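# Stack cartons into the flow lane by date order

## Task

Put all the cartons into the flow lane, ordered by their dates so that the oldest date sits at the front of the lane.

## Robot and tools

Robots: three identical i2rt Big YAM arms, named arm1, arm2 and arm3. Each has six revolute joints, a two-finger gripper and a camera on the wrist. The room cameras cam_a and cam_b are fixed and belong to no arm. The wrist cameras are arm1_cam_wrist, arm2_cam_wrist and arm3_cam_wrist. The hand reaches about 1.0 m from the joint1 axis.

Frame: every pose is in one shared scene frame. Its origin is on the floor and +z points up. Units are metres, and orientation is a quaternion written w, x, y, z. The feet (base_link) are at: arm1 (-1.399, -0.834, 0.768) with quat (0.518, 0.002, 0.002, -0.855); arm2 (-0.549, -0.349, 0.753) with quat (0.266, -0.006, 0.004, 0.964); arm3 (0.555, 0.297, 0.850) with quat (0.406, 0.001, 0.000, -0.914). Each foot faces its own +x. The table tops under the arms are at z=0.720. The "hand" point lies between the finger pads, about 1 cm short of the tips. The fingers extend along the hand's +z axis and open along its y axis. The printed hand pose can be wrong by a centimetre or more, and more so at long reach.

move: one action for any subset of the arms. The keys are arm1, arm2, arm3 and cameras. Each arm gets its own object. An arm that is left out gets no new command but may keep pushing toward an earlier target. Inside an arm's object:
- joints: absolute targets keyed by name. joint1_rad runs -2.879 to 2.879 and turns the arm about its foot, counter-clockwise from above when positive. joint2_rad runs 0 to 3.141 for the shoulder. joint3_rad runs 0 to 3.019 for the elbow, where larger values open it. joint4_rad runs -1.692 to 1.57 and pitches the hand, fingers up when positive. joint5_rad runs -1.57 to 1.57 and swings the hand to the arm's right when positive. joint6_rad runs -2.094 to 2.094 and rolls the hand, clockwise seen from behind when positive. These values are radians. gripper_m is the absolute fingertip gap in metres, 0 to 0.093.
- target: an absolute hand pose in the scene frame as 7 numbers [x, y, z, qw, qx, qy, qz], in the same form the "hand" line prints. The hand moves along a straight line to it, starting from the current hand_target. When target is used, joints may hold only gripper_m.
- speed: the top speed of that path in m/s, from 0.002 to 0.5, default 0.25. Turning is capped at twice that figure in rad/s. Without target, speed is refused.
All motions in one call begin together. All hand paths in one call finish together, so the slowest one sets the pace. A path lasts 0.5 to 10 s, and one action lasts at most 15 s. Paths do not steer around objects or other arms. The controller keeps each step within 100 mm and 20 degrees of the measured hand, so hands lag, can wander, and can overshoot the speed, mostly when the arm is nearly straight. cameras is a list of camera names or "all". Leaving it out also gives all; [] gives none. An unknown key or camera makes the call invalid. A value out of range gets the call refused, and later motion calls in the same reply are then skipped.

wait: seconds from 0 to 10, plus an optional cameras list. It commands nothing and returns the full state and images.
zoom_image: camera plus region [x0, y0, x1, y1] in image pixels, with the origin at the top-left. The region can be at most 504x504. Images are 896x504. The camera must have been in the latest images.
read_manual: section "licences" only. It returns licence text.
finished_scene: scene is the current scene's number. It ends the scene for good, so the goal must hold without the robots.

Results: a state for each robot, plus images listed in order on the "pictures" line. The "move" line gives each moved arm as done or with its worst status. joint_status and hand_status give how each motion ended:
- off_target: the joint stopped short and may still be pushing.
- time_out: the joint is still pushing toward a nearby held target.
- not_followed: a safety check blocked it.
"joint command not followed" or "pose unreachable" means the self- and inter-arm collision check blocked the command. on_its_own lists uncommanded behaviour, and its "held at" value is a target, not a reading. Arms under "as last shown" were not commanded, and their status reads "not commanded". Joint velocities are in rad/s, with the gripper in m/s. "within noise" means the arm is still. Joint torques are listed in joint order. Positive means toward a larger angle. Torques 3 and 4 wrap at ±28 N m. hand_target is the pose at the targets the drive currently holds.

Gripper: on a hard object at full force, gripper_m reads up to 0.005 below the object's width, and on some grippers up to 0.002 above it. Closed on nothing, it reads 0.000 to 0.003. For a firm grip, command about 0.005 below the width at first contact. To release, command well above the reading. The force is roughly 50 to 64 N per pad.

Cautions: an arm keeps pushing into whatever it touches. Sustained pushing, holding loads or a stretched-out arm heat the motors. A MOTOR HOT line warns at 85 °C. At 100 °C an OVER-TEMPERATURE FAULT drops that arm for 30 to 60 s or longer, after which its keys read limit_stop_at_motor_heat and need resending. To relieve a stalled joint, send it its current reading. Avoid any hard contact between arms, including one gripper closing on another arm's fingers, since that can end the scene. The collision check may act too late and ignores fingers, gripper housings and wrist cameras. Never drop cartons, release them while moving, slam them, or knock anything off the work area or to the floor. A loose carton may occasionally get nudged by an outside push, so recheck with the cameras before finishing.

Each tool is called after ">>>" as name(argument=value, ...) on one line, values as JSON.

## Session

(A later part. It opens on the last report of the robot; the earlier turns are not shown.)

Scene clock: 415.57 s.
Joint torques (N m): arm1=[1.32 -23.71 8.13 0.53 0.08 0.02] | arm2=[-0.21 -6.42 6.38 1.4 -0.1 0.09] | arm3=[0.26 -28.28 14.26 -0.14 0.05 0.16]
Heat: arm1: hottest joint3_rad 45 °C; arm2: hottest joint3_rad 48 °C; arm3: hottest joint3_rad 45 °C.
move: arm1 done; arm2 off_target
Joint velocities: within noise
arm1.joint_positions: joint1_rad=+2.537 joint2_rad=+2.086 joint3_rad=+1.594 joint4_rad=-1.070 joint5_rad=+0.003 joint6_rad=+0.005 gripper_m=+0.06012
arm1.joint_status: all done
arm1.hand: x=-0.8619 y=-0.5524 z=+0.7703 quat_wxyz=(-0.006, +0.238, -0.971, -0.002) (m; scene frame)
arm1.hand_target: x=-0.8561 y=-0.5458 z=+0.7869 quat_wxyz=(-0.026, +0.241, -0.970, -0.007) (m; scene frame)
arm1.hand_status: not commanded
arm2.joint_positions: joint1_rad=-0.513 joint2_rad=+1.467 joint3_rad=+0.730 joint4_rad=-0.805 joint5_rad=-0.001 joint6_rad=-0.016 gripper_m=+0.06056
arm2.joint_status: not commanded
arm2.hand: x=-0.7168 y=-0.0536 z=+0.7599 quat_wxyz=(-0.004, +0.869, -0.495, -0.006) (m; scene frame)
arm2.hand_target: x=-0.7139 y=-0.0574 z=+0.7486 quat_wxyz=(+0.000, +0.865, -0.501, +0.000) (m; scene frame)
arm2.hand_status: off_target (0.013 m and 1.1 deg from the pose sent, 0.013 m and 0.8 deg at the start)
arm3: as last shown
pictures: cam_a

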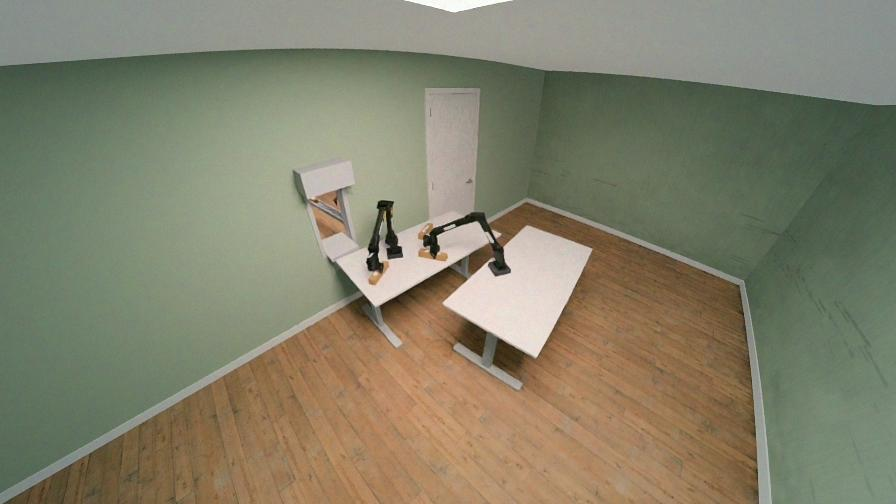

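>>> move(arm2={"target": [-0.714, -0.057, 0.757, 0, -0.865, 0.501, 0], "speed": 0.1, "joints": {"gripper_m": 0.09}}, arm1={"joints": {"joint2_rad": 2.085, "joint3_rad": 1.60, "joint4_rad": -1.05}}, cameras=["arm1_cam_wrist", "arm2_cam_wrist"])

Scene clock: 421.50 s.
Joint torques (N m): arm1=[1.38 -21.83 8.24 0.55 0.08 0.02] | arm2=[-0.21 -8.41 7.13 -0.09 -0.1 0.09] | arm3=[0.38 -28.04 14.19 -0.09 0.04 0.15]
Heat: arm1: hottest joint3_rad 45 °C; arm2: hottest joint3_rad 47 °C; arm3: hottest joint3_rad 45 °C.
move: arm1 done; arm2 done
Joint velocities: within noise
arm1.joint_positions: joint1_rad=+2.537 joint2_rad=+2.086 joint3_rad=+1.592 joint4_rad=-1.061 joint5_rad=+0.003 joint6_rad=+0.005 gripper_m=+0.06012
arm1.joint_status: all done
arm1.hand: x=-0.8605 y=-0.5516 z=+0.7698 quat_wxyz=(-0.010, +0.238, -0.971, -0.003) (m; scene frame)
arm1.hand_target: x=-0.8565 y=-0.5460 z=+0.7734 quat_wxyz=(-0.019, +0.241, -0.970, -0.005) (m; scene frame)
arm1.hand_status: not commanded
arm2.joint_positions: joint1_rad=-0.513 joint2_rad=+1.470 joint3_rad=+0.729 joint4_rad=-0.801 joint5_rad=-0.001 joint6_rad=-0.016 gripper_m=+0.08994
arm2.joint_status: all done
arm2.hand: x=-0.7169 y=-0.0534 z=+0.7586 quat_wxyz=(-0.004, +0.869, -0.495, -0.006) (m; scene frame)
arm2.hand_target: x=-0.7141 y=-0.0570 z=+0.7570 quat_wxyz=(+0.000, +0.865, -0.501, +0.000) (m; scene frame)
arm2.hand_status: done (0.005 m and 1.1 deg from the pose sent, 0.005 m and 1.1 deg at the start)
arm3.joint_positions: joint1_rad=+0.678 joint2_rad=+2.114 joint3_rad=+1.863 joint4_rad=-1.362 joint5_rad=+0.002 joint6_rad=+1.509 gripper_m=+0.09404
arm3.joint_status: not commanded
arm3.hand: x=+0.5175 y=-0.3367 z=+0.9287 quat_wxyz=(+0.021, -1.000, -0.003, -0.001) (m; scene frame)
arm3.hand_target: x=+0.5195 y=-0.3490 z=+0.9496 quat_wxyz=(+0.000, -1.000, +0.000, -0.001) (m; scene frame)
arm3.hand_status: not commanded
pictures: arm1_cam_wrist, arm2_cam_wrist
camera_calibration:
arm1_cam_wrist: T_world_to_cam=[[0.465726, -0.884576, -0.0249959, -0.0646539], [-0.693321, -0.382293, 0.610866, -1.27998], [-0.549913, -0.267166, -0.791339, 0.112198], [0, 0, 0, 1]] pos_world=[-0.795624, -0.516541, 0.869064]
arm2_cam_wrist: T_world_to_cam=[[0.858144, 0.513196, 0.0147973, 0.629394], [0.420335, -0.718832, 0.553715, -0.149019], [0.294801, -0.468947, -0.832575, 0.940768], [0, 0, 0, 1]] pos_world=[-0.754812, 0.0110487, 0.85646]

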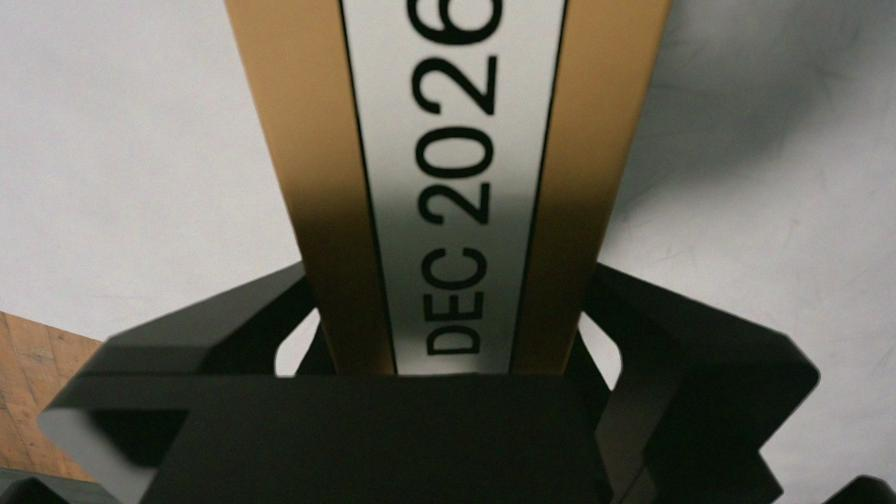

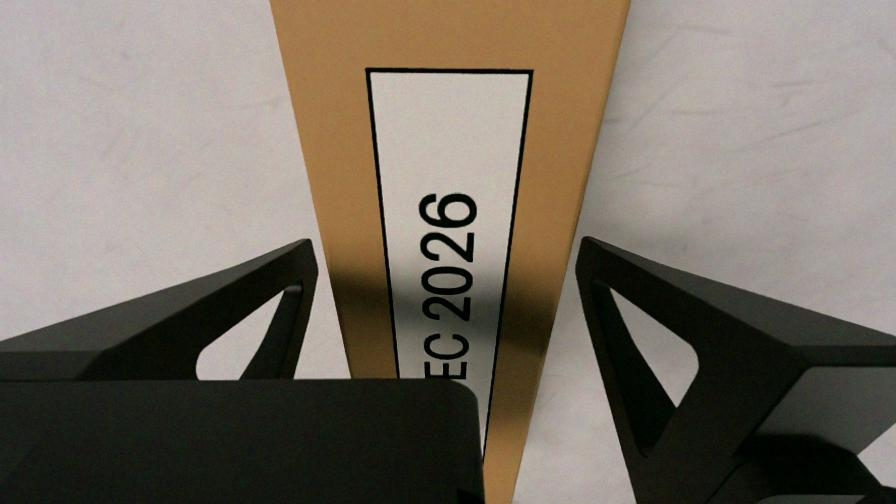

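>>> move(arm2={"target": [-0.714, -0.057, 0.93, 0, -0.865, 0.501, 0], "speed": 0.25}, arm1={"joints": {"joint2_rad": 2.105, "joint3_rad": 1.59, "joint4_rad": -1.04}}, cameras=["arm1_cam_wrist", "arm2_cam_wrist", "cam_a"])

Scene clock: 425.93 s.
Joint torques (N m): arm1=[1.38 -20.19 7.75 0.75 0.08 0.02] | arm2=[-0.32 -5.71 13.75 -0.25 -0.11 0.07] | arm3=[0.5 -28.22 14.22 -0.1 0.03 0.15]
Heat: arm1: hottest joint3_rad 45 °C; arm2: hottest joint3_rad 47 °C; arm3: hottest joint3_rad 45 °C.
move: arm1 done; arm2 off_target
Joint velocities: within noise
arm1.joint_positions: joint1_rad=+2.537 joint2_rad=+2.086 joint3_rad=+1.589 joint4_rad=-1.056 joint5_rad=+0.003 joint6_rad=+0.005 gripper_m=+0.06012
arm1.joint_status: all done
arm1.hand: x=-0.8607 y=-0.5517 z=+0.7687 quat_wxyz=(-0.011, +0.238, -0.971, -0.003) (m; scene frame)
arm1.hand_target: x=-0.8603 y=-0.5480 z=+0.7583 quat_wxyz=(-0.010, +0.241, -0.971, -0.003) (m; scene frame)
arm1.hand_status: not commanded
arm2.joint_positions: joint1_rad=-0.513 joint2_rad=+1.212 joint3_rad=+0.951 joint4_rad=-1.331 joint5_rad=-0.001 joint6_rad=-0.016 gripper_m=+0.08994
arm2.joint_status: not commanded
arm2.hand: x=-0.7066 y=-0.0723 z=+0.9131 quat_wxyz=(+0.008, +0.869, -0.495, +0.016) (m; scene frame)
arm2.hand_target: x=-0.7136 y=-0.0577 z=+0.9300 quat_wxyz=(+0.000, +0.865, -0.501, +0.000) (m; scene frame)
arm2.hand_status: off_target (0.024 m and 2.2 deg from the pose sent, 0.172 m and 1.1 deg at the start)
arm3: as last shown
arm3.hand_target: x=+0.5195 y=-0.3490 z=+0.9497 quat_wxyz=(+0.000, -1.000, +0.000, -0.001) (m; scene frame)
pictures: arm1_cam_wrist, arm2_cam_wrist, cam_a
camera_calibration:
arm1_cam_wrist: T_world_to_cam=[[0.465802, -0.884536, -0.0249816, -0.0646481], [-0.694344, -0.382855, 0.609351, -1.27944], [-0.548558, -0.266491, -0.792507, 0.113628], [0, 0, 0, 1]] pos_world=[-0.795924, -0.516742, 0.868063]
arm2_cam_wrist: T_world_to_cam=[[0.857843, 0.513728, 0.0137587, 0.628752], [0.406075, -0.694002, 0.594528, -0.298065], [0.314974, -0.504424, -0.803957, 1.04313], [0, 0, 0, 1]] pos_world=[-0.746891, -0.00368724, 1.00718]

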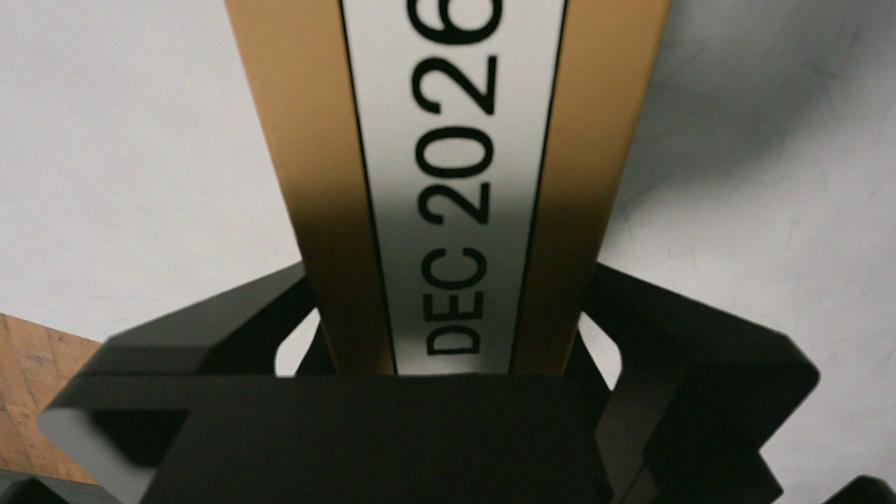

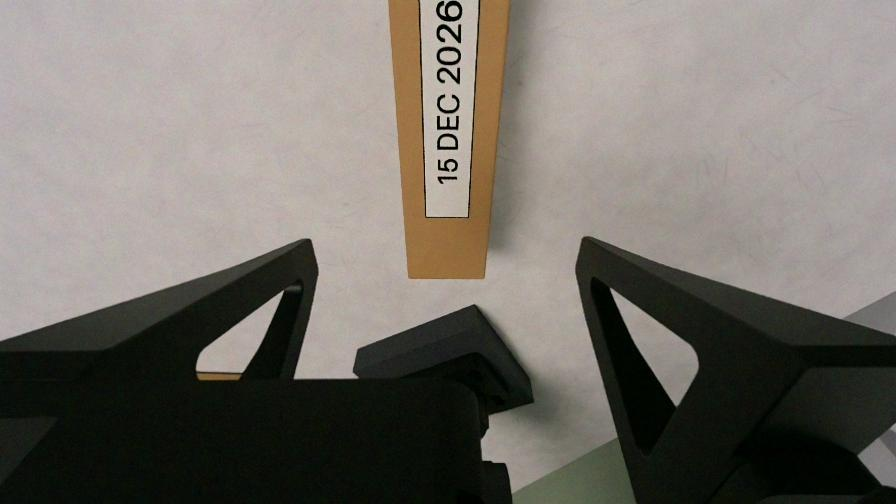

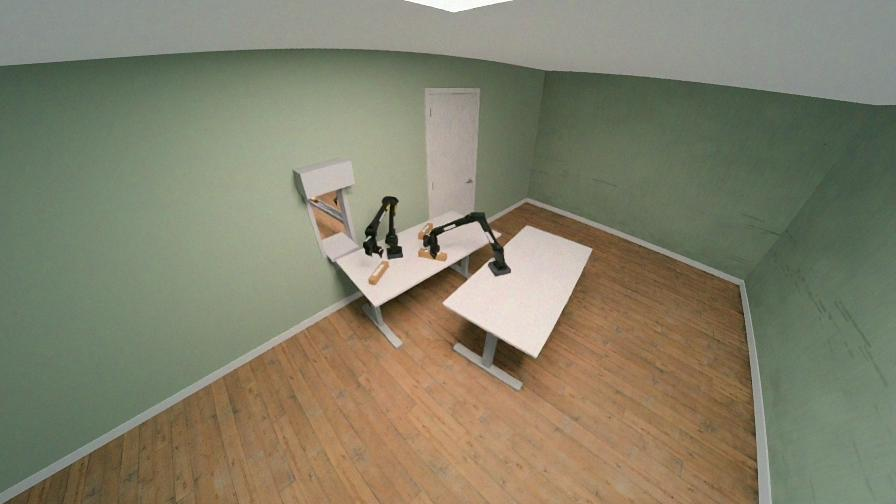

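>>> move(arm1={"joints": {"gripper_m": 0.09, "joint2_rad": 2.085}}, cameras=["arm1_cam_wrist"])

>>> move(arm1={"target": [-0.868, -0.553, 0.95, 0, -0.241, 0.9705, 0], "speed": 0.3}, cameras=["arm1_cam_wrist"])

Scene clock: 429.60 s.
Joint torques (N m): arm1=[1.38 -21.89 7.76 0.59 0.08 0.02] | arm2=[-0.38 -6.01 13.83 -0.12 -0.1 0.07] | arm3=[0.21 -28.16 14.19 -0.05 0.05 0.15]
Heat: arm1: hottest joint3_rad 44 °C; arm2: hottest joint3_rad 48 °C; arm3: hottest joint3_rad 45 °C.
move: arm1 done
Joint velocities: within noise
arm1.joint_positions: joint1_rad=+2.537 joint2_rad=+2.086 joint3_rad=+1.589 joint4_rad=-1.052 joint5_rad=+0.003 joint6_rad=+0.005 gripper_m=+0.08985
arm1.joint_status: all done
arm1.hand: x=-0.8597 y=-0.5512 z=+0.7687 quat_wxyz=(-0.013, +0.238, -0.971, -0.003) (m; scene frame)
arm1.hand_target: x=-0.8580 y=-0.5468 z=+0.7701 quat_wxyz=(-0.020, +0.241, -0.970, -0.005) (m; scene frame)
arm1.hand_status: not commanded
arm2, arm3: as last shown
arm2.hand: x=-0.7065 y=-0.0724 z=+0.9131 quat_wxyz=(+0.009, +0.869, -0.495, +0.016) (m; scene frame)
arm2.hand_target: x=-0.7137 y=-0.0577 z=+0.9300 quat_wxyz=(+0.000, +0.865, -0.501, +0.000) (m; scene frame)
arm3.hand_target: x=+0.5195 y=-0.3490 z=+0.9496 quat_wxyz=(+0.000, -1.000, +0.000, -0.001) (m; scene frame)
pictures: arm1_cam_wrist
camera_calibration:
arm1_cam_wrist: T_world_to_cam=[[0.465836, -0.884516, -0.0250665, -0.0644969], [-0.696572, -0.384029, 0.60606, -1.27868], [-0.545696, -0.264864, -0.795024, 0.119519], [0, 0, 0, 1]] pos_world=[-0.795425, -0.516442, 0.86836]

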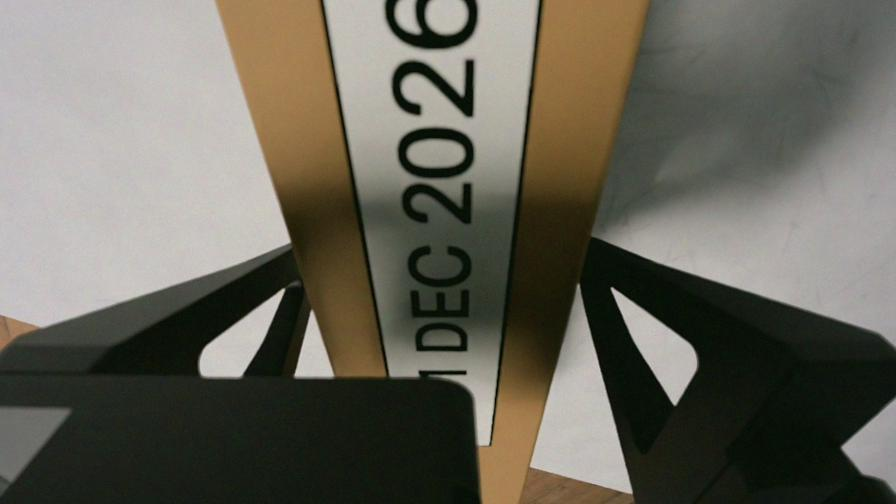

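Scene clock: 431.23 s.
Joint torques (N m): arm1=[1.38 -19.96 12.34 -0.17 0.08 0.02] | arm2=[-0.38 -5.95 13.83 -0.12 -0.11 0.08] | arm3=[0.38 -28.4 14.22 -0.1 0.03 0.13]
Heat: arm1: hottest joint2_rad 44 °C; arm2: hottest joint3_rad 49 °C; arm3: hottest joint3_rad 45 °C.
move: arm1 off_target
Joint velocities: within noise
arm1.joint_positions: joint1_rad=+2.537 joint2_rad=+1.927 joint3_rad=+1.802 joint4_rad=-1.476 joint5_rad=+0.003 joint6_rad=+0.005 gripper_m=+0.08994
arm1.joint_status: not commanded
arm1.hand: x=-0.8774 y=-0.5612 z=+0.9385 quat_wxyz=(+0.013, +0.238, -0.971, +0.003) (m; scene frame)
arm1.hand_target: x=-0.8686 y=-0.5533 z=+0.9501 quat_wxyz=(+0.000, +0.241, -0.971, +0.000) (m; scene frame)
arm1.hand_status: off_target (0.017 m and 1.5 deg from the pose sent, 0.182 m and 1.6 deg at the start; pose on its path clipped on 6 of 49 steps)
arm2, arm3: as last shown
pictures: arm1_cam_wrist
camera_calibration:
arm1_cam_wrist: T_world_to_cam=[[0.464825, -0.88505, -0.0249902, -0.0621363], [-0.667575, -0.368869, 0.646745, -1.40191], [-0.58162, -0.28394, -0.762296, 0.16932], [0, 0, 0, 1]] pos_world=[-0.808517, -0.524038, 1.0342]

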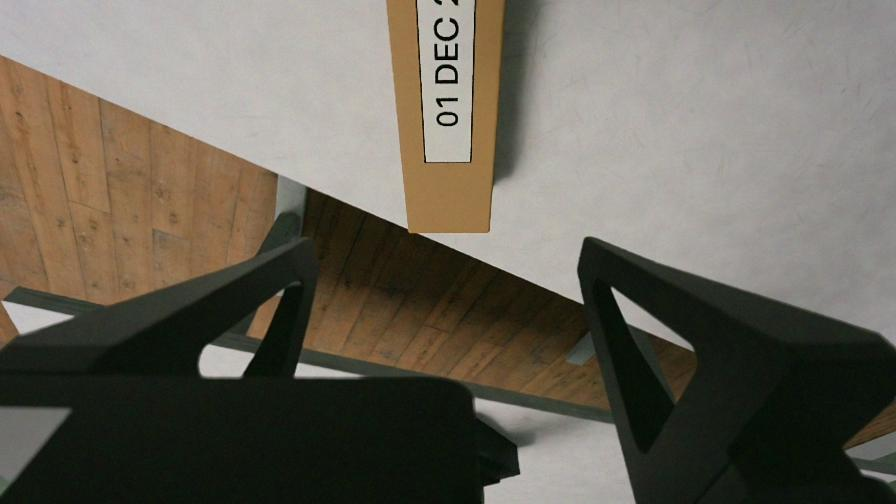

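>>> move(arm1={"joints": {"joint1_rad": 1.0, "joint2_rad": 1.5, "joint3_rad": 1.5, "joint4_rad": -1.4}}, arm2={"joints": {"joint1_rad": 1.091, "joint2_rad": 1.33, "joint3_rad": 1.117, "joint4_rad": -1.328, "joint5_rad": 0.0, "joint6_rad": 0.079}}, cameras=["arm2_cam_wrist", "cam_a"])

Scene clock: 440.97 s.
Joint torques (N m): arm1=[-0.26 -14.86 9.58 0.55 0.06 0.02] | arm2=[0.44 -7.82 13.38 0.36 0.01 0.09] | arm3=[0.44 -28.22 14.17 -0.1 0.02 0.15]
Heat: arm1: hottest joint3_rad 45 °C; arm2: hottest joint3_rad 51 °C; arm3: hottest joint3_rad 45 °C.
move: arm1 done; arm2 done
Joint velocities: within noise
arm1.joint_positions: joint1_rad=+1.008 joint2_rad=+1.503 joint3_rad=+1.495 joint4_rad=-1.404 joint5_rad=+0.004 joint6_rad=+0.005 gripper_m=+0.08996
arm1.joint_status: all done
arm1.hand: x=-1.1568 y=-1.2549 z=+1.0331 quat_wxyz=(-0.067, -0.500, -0.863, +0.038) (m; scene frame)
arm1.hand_target: x=-1.1589 y=-1.2584 z=+1.0365 quat_wxyz=(-0.072, -0.502, -0.861, +0.041) (m; scene frame)
arm1.hand_status: not commanded
arm2.joint_positions: joint1_rad=+1.084 joint2_rad=+1.323 joint3_rad=+1.071 joint4_rad=-1.330 joint5_rad=-0.001 joint6_rad=+0.068 gripper_m=+0.08996
arm2.joint_status: all done
arm2.hand: x=-0.8599 y=-0.5343 z=+0.9255 quat_wxyz=(+0.005, +0.972, +0.236, +0.009) (m; scene frame)
arm2.hand_target: x=-0.8726 y=-0.5446 z=+0.9402 quat_wxyz=(+0.011, +0.972, +0.234, -0.011) (m; scene frame)
arm2.hand_status: not commanded
arm3: as last shown
pictures: arm2_cam_wrist, cam_a
camera_calibration:
arm2_cam_wrist: T_world_to_cam=[[-0.463024, 0.886344, -0.00186263, 0.075171], [0.723355, 0.379092, 0.577102, 0.29838], [0.512217, 0.265865, -0.81667, 1.4612], [0, 0, 0, 1]] pos_world=[-0.929482, -0.568223, 1.02127]

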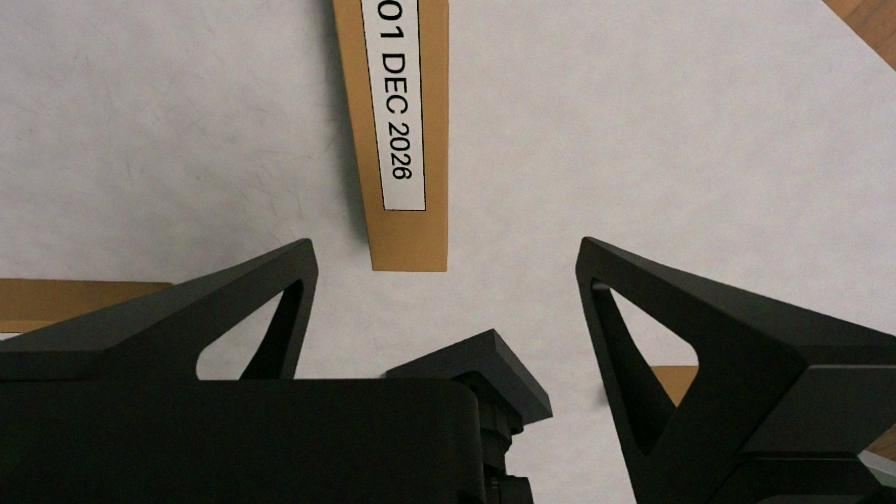

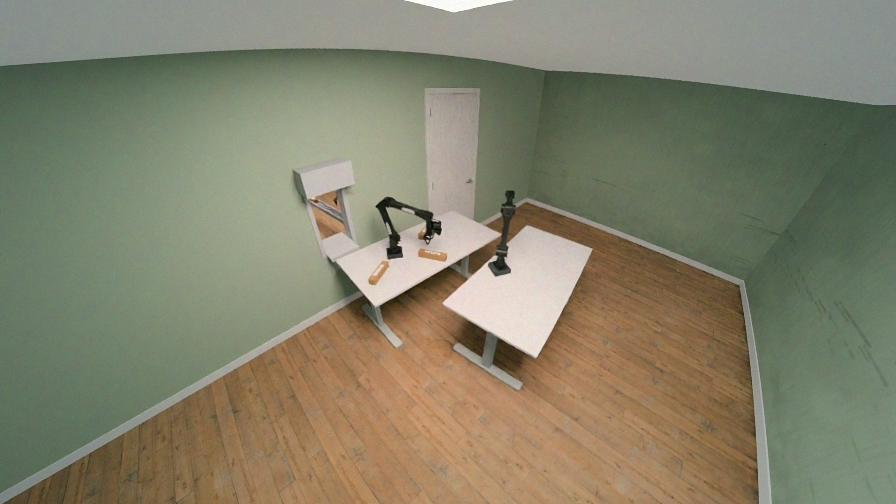

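>>> move(arm2={"target": [-0.878, -0.578, 0.757, 0, 0.9714, 0.2377, 0], "speed": 0.25}, cameras=["arm2_cam_wrist"])

Scene clock: 452.97 s.
Joint torques (N m): arm1=[0.15 -14.86 9.55 0.55 0.06 0.02] | arm2=[0.79 -10.05 7.38 0.73 0.07 0.06] | arm3=[0.21 -28.22 14.2 -0.12 0.03 0.15]
Heat: arm1: hottest joint3_rad 44 °C; arm2: hottest joint3_rad 50 °C; arm3: hottest joint2_rad 45 °C.
move: arm2 done
Joint velocities: within noise
arm1, arm3: as last shown
arm2.joint_positions: joint1_rad=+1.144 joint2_rad=+1.624 joint3_rad=+0.917 joint4_rad=-0.854 joint5_rad=+0.013 joint6_rad=+0.124 gripper_m=+0.08996
arm2.joint_status: not commanded
arm2.hand: x=-0.8813 y=-0.5753 z=+0.7635 quat_wxyz=(+0.002, +0.971, +0.238, -0.003) (m; scene frame)
arm2.hand_target: x=-0.8778 y=-0.5778 z=+0.7571 quat_wxyz=(+0.000, +0.971, +0.238, +0.000) (m; scene frame)
arm2.hand_status: done (0.008 m and 0.5 deg from the pose sent, 0.175 m and 1.2 deg at the start)
pictures: arm2_cam_wrist
camera_calibration:
arm2_cam_wrist: T_world_to_cam=[[-0.466093, 0.884679, 0.0100401, 0.0885834], [0.736098, 0.381468, 0.559143, 0.449344], [0.490832, 0.268004, -0.82901, 1.34268], [0, 0, 0, 1]] pos_world=[-0.948505, -0.609622, 0.860961]

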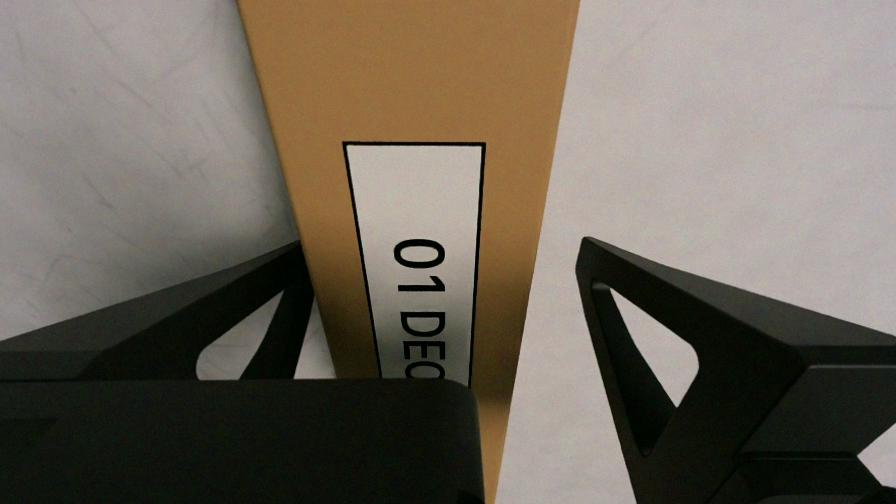

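>>> move(arm2={"target": [-0.855, -0.566, 0.753, 0, 0.9714, 0.2377, 0], "speed": 0.15}, cameras=["arm2_cam_wrist"])

Scene clock: 461.60 s.
Joint torques (N m): arm1=[0.15 -14.8 9.57 0.55 0.06 0.02] | arm2=[0.79 -10.75 6.5 0.75 0.06 0.1] | arm3=[0.5 -28.4 14.15 -0.09 0.02 0.14]
Heat: arm1: hottest joint2_rad 43 °C; arm2: hottest joint3_rad 50 °C; arm3: hottest joint2_rad 45 °C.
move: arm2 done
Joint velocities: within noise
arm1, arm3: as last shown
arm2.joint_positions: joint1_rad=+1.152 joint2_rad=+1.594 joint3_rad=+0.848 joint4_rad=-0.825 joint5_rad=+0.013 joint6_rad=+0.133 gripper_m=+0.08996
arm2.joint_status: not commanded
arm2.hand: x=-0.8604 y=-0.5647 z=+0.7550 quat_wxyz=(+0.001, +0.971, +0.237, +0.001) (m; scene frame)
arm2.hand_target: x=-0.8550 y=-0.5659 z=+0.7531 quat_wxyz=(+0.000, +0.971, +0.238, +0.000) (m; scene frame)
arm2.hand_status: done (0.006 m and 0.1 deg from the pose sent, 0.030 m and 0.5 deg at the start)
pictures: arm2_cam_wrist
camera_calibration:
arm2_cam_wrist: T_world_to_cam=[[-0.465551, 0.88495, 0.0111688, 0.0887713], [0.732011, 0.377939, 0.566852, 0.423243], [0.497415, 0.272074, -0.823744, 1.32647], [0, 0, 0, 1]] pos_world=[-0.928298, -0.599418, 0.851766]

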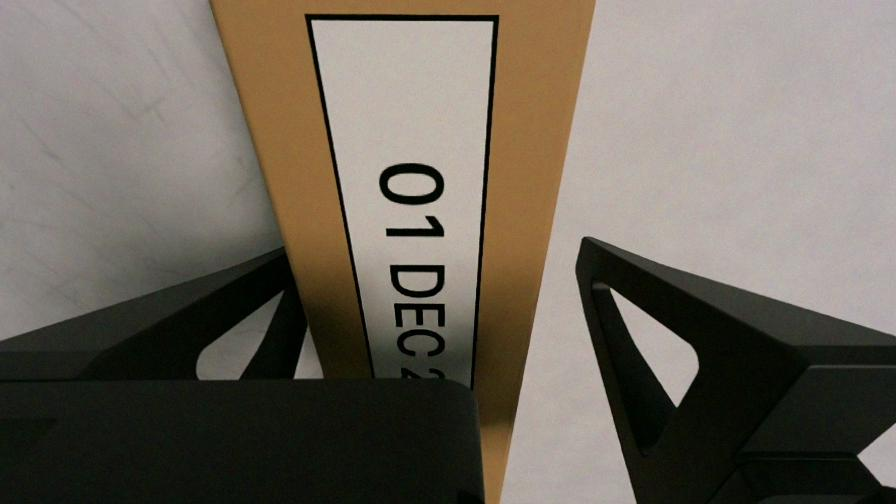

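>>> move(arm2={"joints": {"gripper_m": 0.05}}, cameras=["arm2_cam_wrist"])

Scene clock: 488.97 s.
Joint torques (N m): arm1=[0.15 -14.92 9.55 0.55 0.06 0.02] | arm2=[0.56 -10.7 6.5 0.69 0.08 0.08] | arm3=[0.5 -28.34 14.23 -0.08 0.03 0.16]
Heat: arm1: hottest joint3_rad 43 °C; arm2: hottest joint3_rad 48 °C; arm3: hottest joint2_rad 45 °C.
move: arm2 off_target
Joint velocities: within noise
arm1, arm3: as last shown
arm2.joint_positions: joint1_rad=+1.155 joint2_rad=+1.594 joint3_rad=+0.848 joint4_rad=-0.824 joint5_rad=+0.012 joint6_rad=+0.135 gripper_m=+0.06079
arm2.joint_status: gripper_m off_target (ended at +0.06082, target +0.05000)
arm2.hand: x=-0.8598 y=-0.5661 z=+0.7552 quat_wxyz=(+0.001, +0.971, +0.238, +0.000) (m; scene frame)
arm2.hand_target: x=-0.8550 y=-0.5660 z=+0.7531 quat_wxyz=(+0.000, +0.971, +0.238, +0.000) (m; scene frame)
arm2.hand_status: not commanded
pictures: arm2_cam_wrist
camera_calibration:
arm2_cam_wrist: T_world_to_cam=[[-0.467245, 0.884064, 0.0105903, 0.0887684], [0.731895, 0.380045, 0.565594, 0.425248], [0.495996, 0.272022, -0.824616, 1.3261], [0, 0, 0, 1]] pos_world=[-0.9275, -0.600818, 0.852065]

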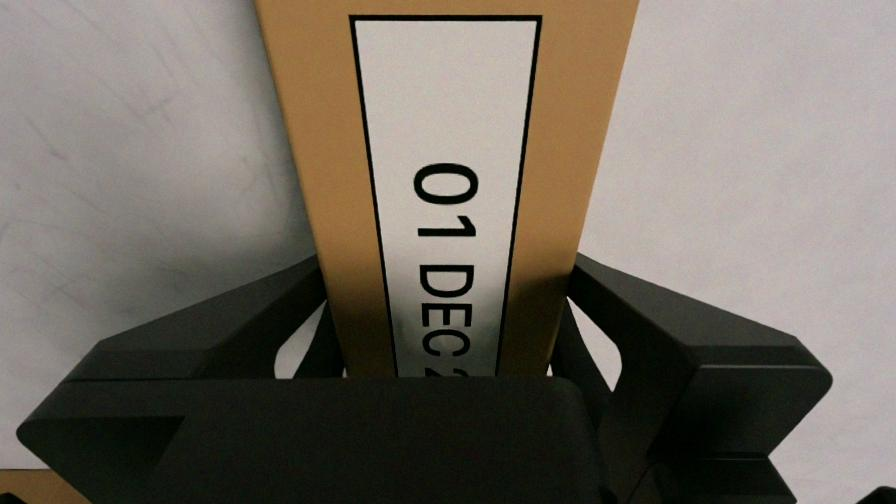

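>>> move(arm2={"target": [-0.855, -0.566, 0.96, 0, 0.9714, 0.2377, 0], "speed": 0.25}, cameras=["arm2_cam_wrist"])

>>> move(arm2={"joints": {"joint1_rad": -1.963, "joint2_rad": 1.885, "joint3_rad": 1.855, "joint4_rad": -1.501, "joint5_rad": 0, "joint6_rad": 0.64}}, cameras=["arm2_cam_wrist"])

Scene clock: 493.80 s.
Joint torques (N m): arm1=[0.15 -14.86 9.55 0.55 0.06 0.02] | arm2=[0.85 -8.23 15.16 -0.21 0.04 0.12] | arm3=[0.44 -28.4 14.24 -0.1 0.03 0.16]
Heat: arm1: hottest joint3_rad 43 °C; arm2: hottest joint3_rad 48 °C; arm3: hottest joint2_rad 45 °C.
move: arm2 off_target
Joint velocities: within noise
arm1: as last shown
arm2.joint_positions: joint1_rad=+1.160 joint2_rad=+1.324 joint3_rad=+1.097 joint4_rad=-1.398 joint5_rad=+0.013 joint6_rad=+0.141 gripper_m=+0.06079
arm2.joint_status: not commanded
arm2.hand: x=-0.8398 y=-0.5504 z=+0.9354 quat_wxyz=(-0.009, +0.971, +0.238, +0.026) (m; scene frame)
arm2.hand_target: x=-0.8537 y=-0.5652 z=+0.9600 quat_wxyz=(+0.001, +0.971, +0.238, +0.000) (m; scene frame)
arm2.hand_status: off_target (0.033 m and 3.2 deg from the pose sent, 0.205 m and 0.2 deg at the start)
arm3.joint_positions: joint1_rad=+0.678 joint2_rad=+2.114 joint3_rad=+1.863 joint4_rad=-1.362 joint5_rad=+0.002 joint6_rad=+1.509 gripper_m=+0.09404
arm3.joint_status: not commanded
arm3.hand: x=+0.5175 y=-0.3367 z=+0.9287 quat_wxyz=(+0.021, -1.000, -0.003, -0.001) (m; scene frame)
arm3.hand_target: x=+0.5195 y=-0.3490 z=+0.9497 quat_wxyz=(+0.000, -1.000, +0.000, -0.001) (m; scene frame)
arm3.hand_status: not commanded
pictures: arm2_cam_wrist
camera_calibration:
arm2_cam_wrist: T_world_to_cam=[[-0.466675, 0.884234, 0.0185533, 0.0754376], [0.705731, 0.359659, 0.610401, 0.227718], [0.533064, 0.297953, -0.791875, 1.47535], [0, 0, 0, 1]] pos_world=[-0.911962, -0.588191, 1.0279]

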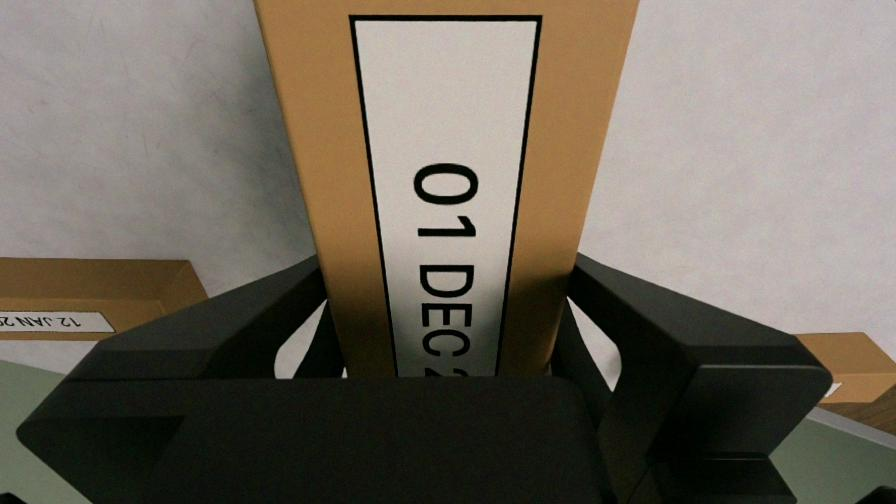

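Scene clock: 497.17 s.
Joint torques (N m): arm1=[0.15 -14.8 9.57 0.55 0.06 0.02] | arm2=[-0.85 -18.26 13.24 0.32 0.07 0.1] | arm3=[0.56 -28.28 14.19 -0.06 0.03 0.14]
Heat: arm1: hottest joint3_rad 43 °C; arm2: hottest joint3_rad 49 °C; arm3: hottest joint2_rad 45 °C.
move: arm2 done
Joint velocities: within noise
arm1, arm3: as last shown
arm2.joint_positions: joint1_rad=-1.954 joint2_rad=+1.895 joint3_rad=+1.814 joint4_rad=-1.503 joint5_rad=-0.001 joint6_rad=+0.629 gripper_m=+0.06083
arm2.joint_status: all done
arm2.hand: x=-0.0846 y=+0.0058 z=+0.9446 quat_wxyz=(+0.001, +0.010, -1.000, +0.009) (m; scene frame)
arm2.hand_target: x=-0.0729 y=+0.0080 z=+0.9659 quat_wxyz=(-0.021, +0.000, -1.000, -0.006) (m; scene frame)
arm2.hand_status: not commanded
arm3.hand_target: x=+0.5195 y=-0.3490 z=+0.9496 quat_wxyz=(+0.000, -1.000, +0.000, -0.001) (m; scene frame)
pictures: arm2_cam_wrist
camera_calibration:
arm2_cam_wrist: T_world_to_cam=[[0.023963, -0.999216, 0.0315023, -0.0238503], [-0.823998, -0.00189803, 0.56659, -0.596925], [-0.566086, -0.039535, -0.823397, 0.853067], [0, 0, 0, 1]] pos_world=[-0.00838372, 0.00876144, 1.04138]

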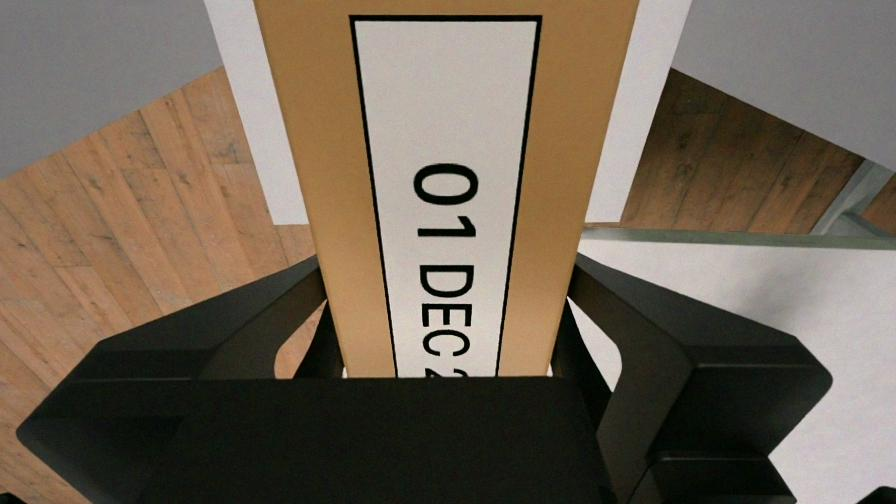

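>>> move(arm2={"target": [0.0, -0.002, 0.81, 0, 0, 1, 0], "speed": 0.2}, cameras=["arm2_cam_wrist"])

>>> move(arm2={"target": [0.0, -0.002, 0.785, 0, 0, 1, 0], "speed": 0.1}, cameras=["arm2_cam_wrist"])

Scene clock: 505.13 s.
Joint torques (N m): arm1=[0.15 -14.74 9.55 0.54 0.06 0.02] | arm2=[-0.79 -21.71 12.05 0.47 -0.07 -0.12] | arm3=[0.44 -28.28 14.11 -0.08 0.04 0.15]
Heat: arm1: hottest joint3_rad 43 °C; arm2: hottest joint3_rad 51 °C; arm3: hottest joint3_rad 46 °C.
move: arm2 off_target
Joint velocities: within noise
arm1, arm3: as last shown
arm2.joint_positions: joint1_rad=-2.035 joint2_rad=+2.149 joint3_rad=+1.814 joint4_rad=-1.286 joint5_rad=-0.012 joint6_rad=+0.571 gripper_m=+0.06083
arm2.joint_status: not commanded
arm2.hand: x=-0.0152 y=-0.0066 z=+0.7934 quat_wxyz=(+0.020, -0.002, -1.000, +0.014) (m; scene frame)
arm2.hand_target: x=-0.0006 y=-0.0024 z=+0.8102 quat_wxyz=(+0.000, +0.000, -1.000, +0.000) (m; scene frame)
arm2.hand_status: off_target (0.023 m and 2.8 deg from the pose sent, 0.159 m and 1.5 deg at the start)
pictures: arm2_cam_wrist
camera_calibration:
arm2_cam_wrist: T_world_to_cam=[[0.0015536, -0.999146, 0.0412814, -0.0412564], [-0.801954, 0.023416, 0.596927, -0.477623], [-0.597384, -0.0340332, -0.801233, 0.749335], [0, 0, 0, 1]] pos_world=[0.0646731, -0.00453486, 0.887201]

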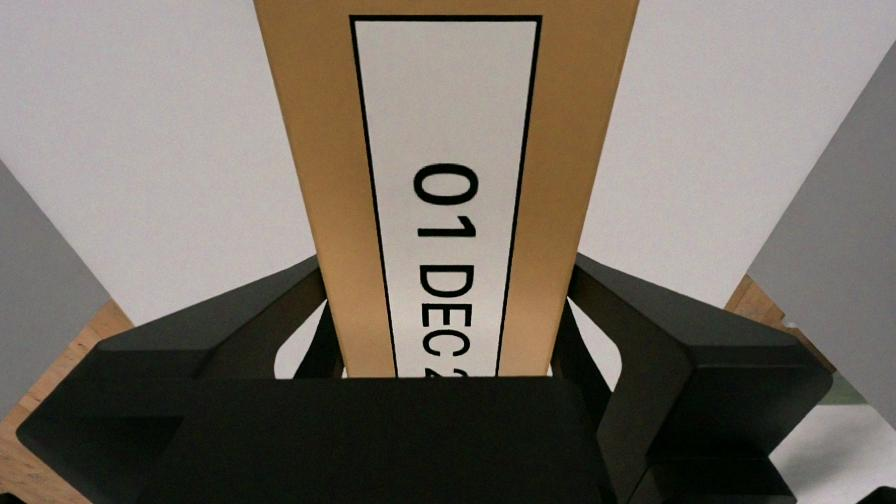

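Scene clock: 506.23 s.
Joint torques (N m): arm1=[0.15 -14.86 9.57 0.55 0.06 0.02] | arm2=[-0.67 -20.78 9.94 0.64 -0.07 -0.11] | arm3=[0.32 -28.16 14.22 -0.13 0.04 0.14]
Heat: arm1: hottest joint3_rad 43 °C; arm2: hottest joint3_rad 51 °C; arm3: hottest joint3_rad 46 °C.
move: arm2 done
Joint velocities: within noise
arm1, arm3: as last shown
arm2.joint_positions: joint1_rad=-2.035 joint2_rad=+2.158 joint3_rad=+1.814 joint4_rad=-1.236 joint5_rad=-0.012 joint6_rad=+0.571 gripper_m=+0.06083
arm2.joint_status: not commanded
arm2.hand: x=-0.0055 y=-0.0004 z=+0.7877 quat_wxyz=(+0.002, -0.002, -1.000, +0.003) (m; scene frame)
arm2.hand_target: x=-0.0001 y=-0.0021 z=+0.7850 quat_wxyz=(+0.000, +0.000, -1.000, +0.000) (m; scene frame)
arm2.hand_status: done (0.006 m and 0.5 deg from the pose sent, 0.018 m and 2.8 deg at the start)
pictures: arm2_cam_wrist
camera_calibration:
arm2_cam_wrist: T_world_to_cam=[[0.00145164, -0.99982, 0.0188964, -0.0172279], [-0.822114, 0.00956495, 0.569243, -0.444851], [-0.569322, -0.0163613, -0.821952, 0.76722], [0, 0, 0, 1]] pos_world=[0.0711017, -0.000417078, 0.884171]

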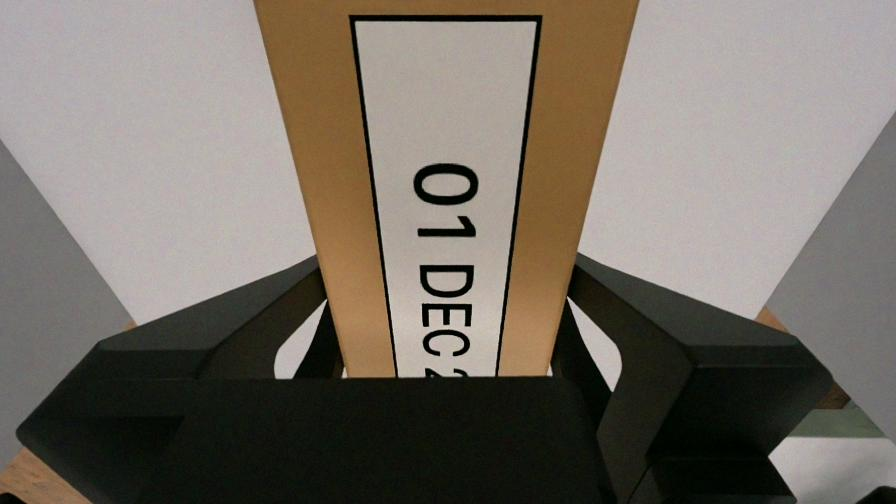

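>>> move(arm2={"target": [-0.004, -0.002, 0.776, 0, 0, 1, 0], "speed": 0.05}, cameras=["arm2_cam_wrist"])

Scene clock: 510.03 s.
Joint torques (N m): arm1=[0.15 -14.8 9.58 0.55 0.06 0.02] | arm2=[-0.5 -20.54 8.92 0.66 -0.07 -0.09] | arm3=[0.38 -28.28 14.24 -0.1 0.04 0.16]
Heat: arm1: hottest joint3_rad 43 °C; arm2: hottest joint3_rad 51 °C; arm3: hottest joint3_rad 46 °C.
move: arm2 done
Joint velocities: within noise
arm1.joint_positions: joint1_rad=+1.008 joint2_rad=+1.503 joint3_rad=+1.495 joint4_rad=-1.404 joint5_rad=+0.004 joint6_rad=+0.005 gripper_m=+0.08996
arm1.joint_status: not commanded
arm1.hand: x=-1.1568 y=-1.2549 z=+1.0331 quat_wxyz=(-0.067, -0.500, -0.863, +0.038) (m; scene frame)
arm1.hand_target: x=-1.1589 y=-1.2584 z=+1.0365 quat_wxyz=(-0.072, -0.502, -0.861, +0.041) (m; scene frame)
arm1.hand_status: not commanded
arm2.joint_positions: joint1_rad=-2.035 joint2_rad=+2.158 joint3_rad=+1.799 joint4_rad=-1.211 joint5_rad=-0.013 joint6_rad=+0.571 gripper_m=+0.06083
arm2.joint_status: not commanded
arm2.hand: x=-0.0051 y=-0.0002 z=+0.7821 quat_wxyz=(-0.002, -0.002, -1.000, +0.000) (m; scene frame)
arm2.hand_target: x=-0.0042 y=-0.0020 z=+0.7761 quat_wxyz=(+0.000, +0.000, -1.000, +0.000) (m; scene frame)
arm2.hand_status: done (0.006 m and 0.3 deg from the pose sent, 0.012 m and 0.5 deg at the start)
arm3: as last shown
pictures: arm2_cam_wrist
camera_calibration:
arm2_cam_wrist: T_world_to_cam=[[0.00150441, -0.999908, 0.0134905, -0.0126794], [-0.826522, 0.00635055, 0.562869, -0.436408], [-0.562903, -0.011997, -0.826436, 0.766367], [0, 0, 0, 1]] pos_world=[0.0707083, -0.00071266, 0.879165]

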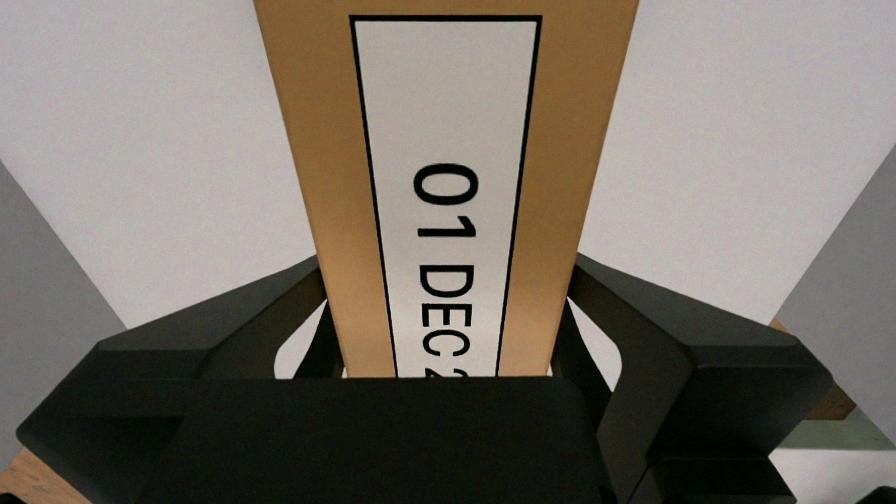

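>>> move(arm2={"target": [-0.004, -0.002, 0.768, 0, 0, 1, 0], "speed": 0.05}, cameras=["arm2_cam_wrist"])

>>> move(arm2={"target": [-0.004, -0.002, 0.760, 0, 0, 1, 0], "speed": 0.05}, cameras=["arm2_cam_wrist"])

Scene clock: 518.37 s.
Joint torques (N m): arm1=[0.15 -14.86 9.58 0.54 0.06 0.02] | arm2=[-0.5 -20.07 8.62 0.8 0 -0.08] | arm3=[0.38 -28.16 14.27 -0.06 0.04 0.14]
Heat: arm1: hottest joint3_rad 43 °C; arm2: hottest joint3_rad 50 °C; arm3: hottest joint3_rad 46 °C.
move: arm2 off_target
Joint velocities: within noise
arm1, arm3: as last shown
arm2.joint_positions: joint1_rad=-2.035 joint2_rad=+2.160 joint3_rad=+1.797 joint4_rad=-1.197 joint5_rad=-0.014 joint6_rad=+0.571 gripper_m=+0.06083
arm2.joint_status: not commanded
arm2.hand: x=-0.0032 y=+0.0013 z=+0.7803 quat_wxyz=(-0.005, -0.002, -1.000, -0.003) (m; scene frame)
arm2.hand_target: x=-0.0042 y=-0.0021 z=+0.7681 quat_wxyz=(+0.000, +0.000, -1.000, +0.000) (m; scene frame)
arm2.hand_status: off_target (0.013 m and 0.7 deg from the pose sent, 0.014 m and 0.3 deg at the start)
pictures: arm2_cam_wrist
camera_calibration:
arm2_cam_wrist: T_world_to_cam=[[0.0015615, -0.999975, 0.00692364, -0.00609802], [-0.830777, 0.00255649, 0.556599, -0.429009], [-0.556603, -0.00662114, -0.830753, 0.769339], [0, 0, 0, 1]] pos_world=[0.0718147, 0.0000927922, 0.877958]

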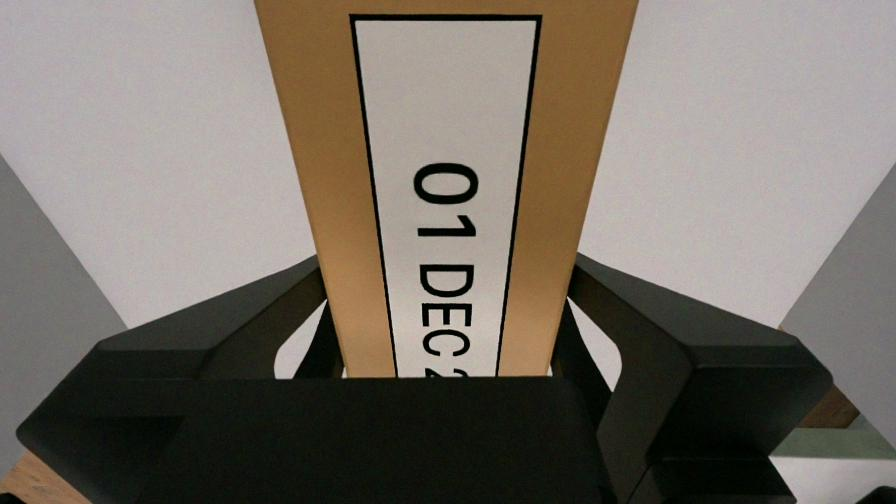

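Scene clock: 519.33 s.
Joint torques (N m): arm1=[0.21 -14.74 9.55 0.54 0.06 0.02] | arm2=[-0.5 -19.31 8.2 1.32 0.03 -0.08] | arm3=[0.32 -28.16 14.17 -0.05 0.04 0.14]
Heat: arm1: hottest joint3_rad 43 °C; arm2: hottest joint3_rad 50 °C; arm3: hottest joint3_rad 46 °C.
move: arm2 off_target
Joint velocities: within noise
arm1, arm3: as last shown
arm2.joint_positions: joint1_rad=-2.035 joint2_rad=+2.160 joint3_rad=+1.794 joint4_rad=-1.193 joint5_rad=-0.015 joint6_rad=+0.571 gripper_m=+0.06083
arm2.joint_status: not commanded
arm2.hand: x=-0.0034 y=+0.0013 z=+0.7792 quat_wxyz=(-0.006, -0.002, -1.000, -0.004) (m; scene frame)
arm2.hand_target: x=-0.0044 y=-0.0022 z=+0.7604 quat_wxyz=(+0.000, +0.000, -1.000, +0.000) (m; scene frame)
arm2.hand_status: off_target (0.020 m and 0.8 deg from the pose sent, 0.021 m and 0.7 deg at the start)
pictures: arm2_cam_wrist
camera_calibration:
arm2_cam_wrist: T_world_to_cam=[[0.00164108, -0.999983, 0.00564642, -0.00507536], [-0.831103, 0.00177619, 0.556116, -0.42817], [-0.556117, -0.00560538, -0.831085, 0.768652], [0, 0, 0, 1]] pos_world=[0.0716153, -0.0000061711, 0.876957]

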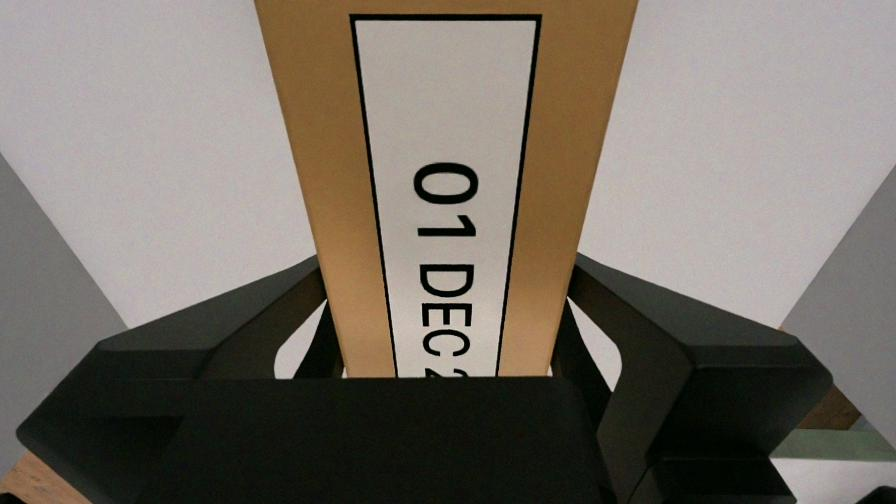

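>>> move(arm2={"target": [-0.004, -0.002, 0.780, 0, 0, 1, 0], "speed": 0.1, "joints": {"gripper_m": 0.09}}, cameras=["arm2_cam_wrist"])

>>> move(arm2={"target": [-0.01, -0.002, 0.95, 0, 0, 1, 0], "speed": 0.25}, cameras=["arm2_cam_wrist"])

Scene clock: 529.60 s.
Joint torques (N m): arm1=[0.15 -14.86 9.54 0.55 0.06 0.02] | arm2=[-0.5 -20.84 9.84 -0.13 0.04 -0.09] | arm3=[0.32 -28.22 14.19 -0.1 0.05 0.14]
Heat: arm1: hottest joint3_rad 43 °C; arm2: hottest joint3_rad 49 °C; arm3: hottest joint3_rad 46 °C.
move: arm2 done
Joint velocities: within noise
arm1, arm3: as last shown
arm2.joint_positions: joint1_rad=-2.035 joint2_rad=+2.160 joint3_rad=+1.794 joint4_rad=-1.201 joint5_rad=-0.015 joint6_rad=+0.571 gripper_m=+0.08994
arm2.joint_status: all done
arm2.hand: x=-0.0052 y=+0.0002 z=+0.7792 quat_wxyz=(-0.002, -0.002, -1.000, -0.002) (m; scene frame)
arm2.hand_target: x=-0.0040 y=-0.0019 z=+0.7801 quat_wxyz=(+0.000, +0.000, -1.000, +0.000) (m; scene frame)
arm2.hand_status: done (0.003 m and 0.3 deg from the pose sent, 0.003 m and 0.8 deg at the start)
pictures: arm2_cam_wrist
camera_calibration:
arm2_cam_wrist: T_world_to_cam=[[0.00155234, -0.999951, 0.00977204, -0.00928285], [-0.827004, 0.00421006, 0.56218, -0.43436], [-0.562193, -0.00895421, -0.826957, 0.764349], [0, 0, 0, 1]] pos_world=[0.070509, -0.000609577, 0.876363]

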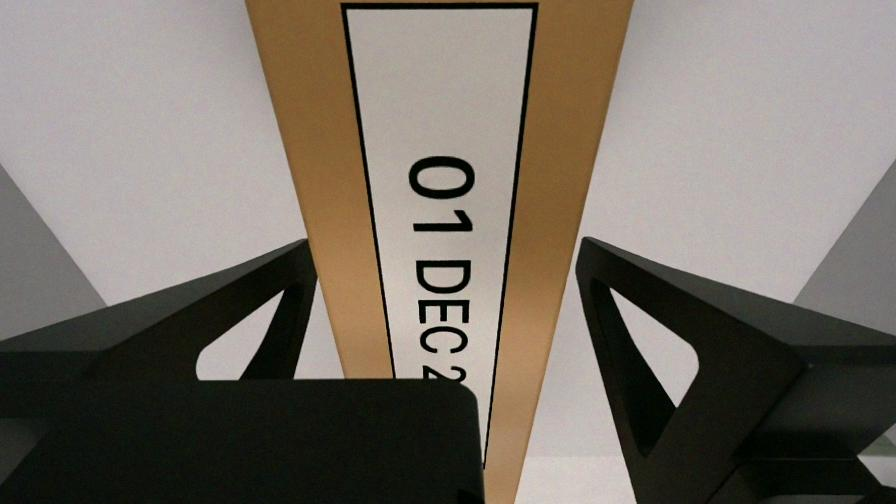

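Scene clock: 531.17 s.
Joint torques (N m): arm1=[0.03 -14.86 9.57 0.54 0.06 0.02] | arm2=[-0.44 -17.73 14.48 -0.18 0.05 -0.07] | arm3=[0.38 -28.34 14.26 -0.09 0.04 0.16]
Heat: arm1: hottest joint3_rad 43 °C; arm2: hottest joint3_rad 49 °C; arm3: hottest joint3_rad 46 °C.
move: arm2 off_target
Joint velocities: within noise
arm1: as last shown
arm2.joint_positions: joint1_rad=-2.035 joint2_rad=+2.030 joint3_rad=+2.019 joint4_rad=-1.583 joint5_rad=-0.015 joint6_rad=+0.571 gripper_m=+0.08995
arm2.joint_status: not commanded
arm2.hand: x=-0.0231 y=-0.0083 z=+0.9438 quat_wxyz=(+0.009, -0.002, -1.000, +0.006) (m; scene frame)
arm2.hand_target: x=-0.0106 y=-0.0024 z=+0.9499 quat_wxyz=(-0.001, +0.000, -1.000, +0.000) (m; scene frame)
arm2.hand_status: off_target (0.016 m and 1.3 deg from the pose sent, 0.171 m and 0.3 deg at the start)
arm3.joint_positions: joint1_rad=+0.678 joint2_rad=+2.114 joint3_rad=+1.863 joint4_rad=-1.362 joint5_rad=+0.002 joint6_rad=+1.509 gripper_m=+0.09404
arm3.joint_status: not commanded
arm3.hand: x=+0.5175 y=-0.3367 z=+0.9287 quat_wxyz=(+0.021, -1.000, -0.003, -0.001) (m; scene frame)
arm3.hand_target: x=+0.5195 y=-0.3490 z=+0.9496 quat_wxyz=(+0.000, -1.000, +0.000, -0.001) (m; scene frame)
arm3.hand_status: not commanded
pictures: arm2_cam_wrist
camera_calibration:
arm2_cam_wrist: T_world_to_cam=[[0.00155871, -0.999702, 0.0243522, -0.0331111], [-0.81394, 0.012879, 0.580807, -0.558787], [-0.580947, -0.0207265, -0.813677, 0.877286], [0, 0, 0, 1]] pos_world=[0.0548899, -0.00772149, 1.03918]

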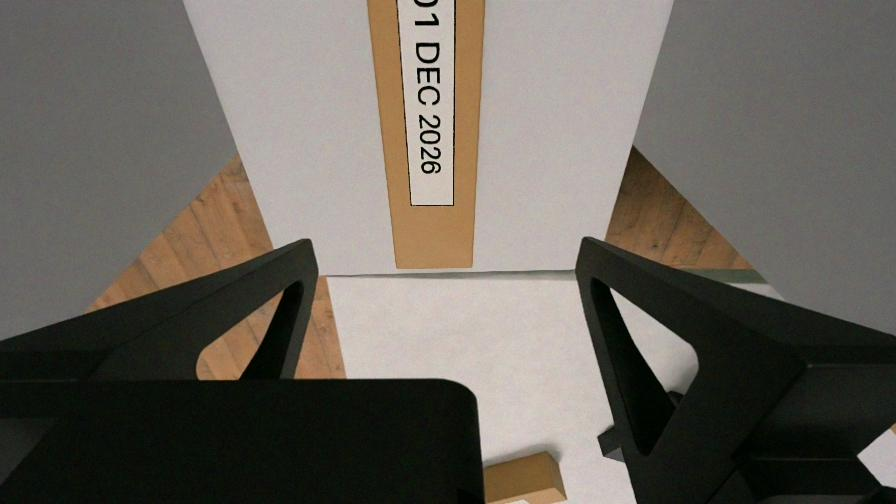

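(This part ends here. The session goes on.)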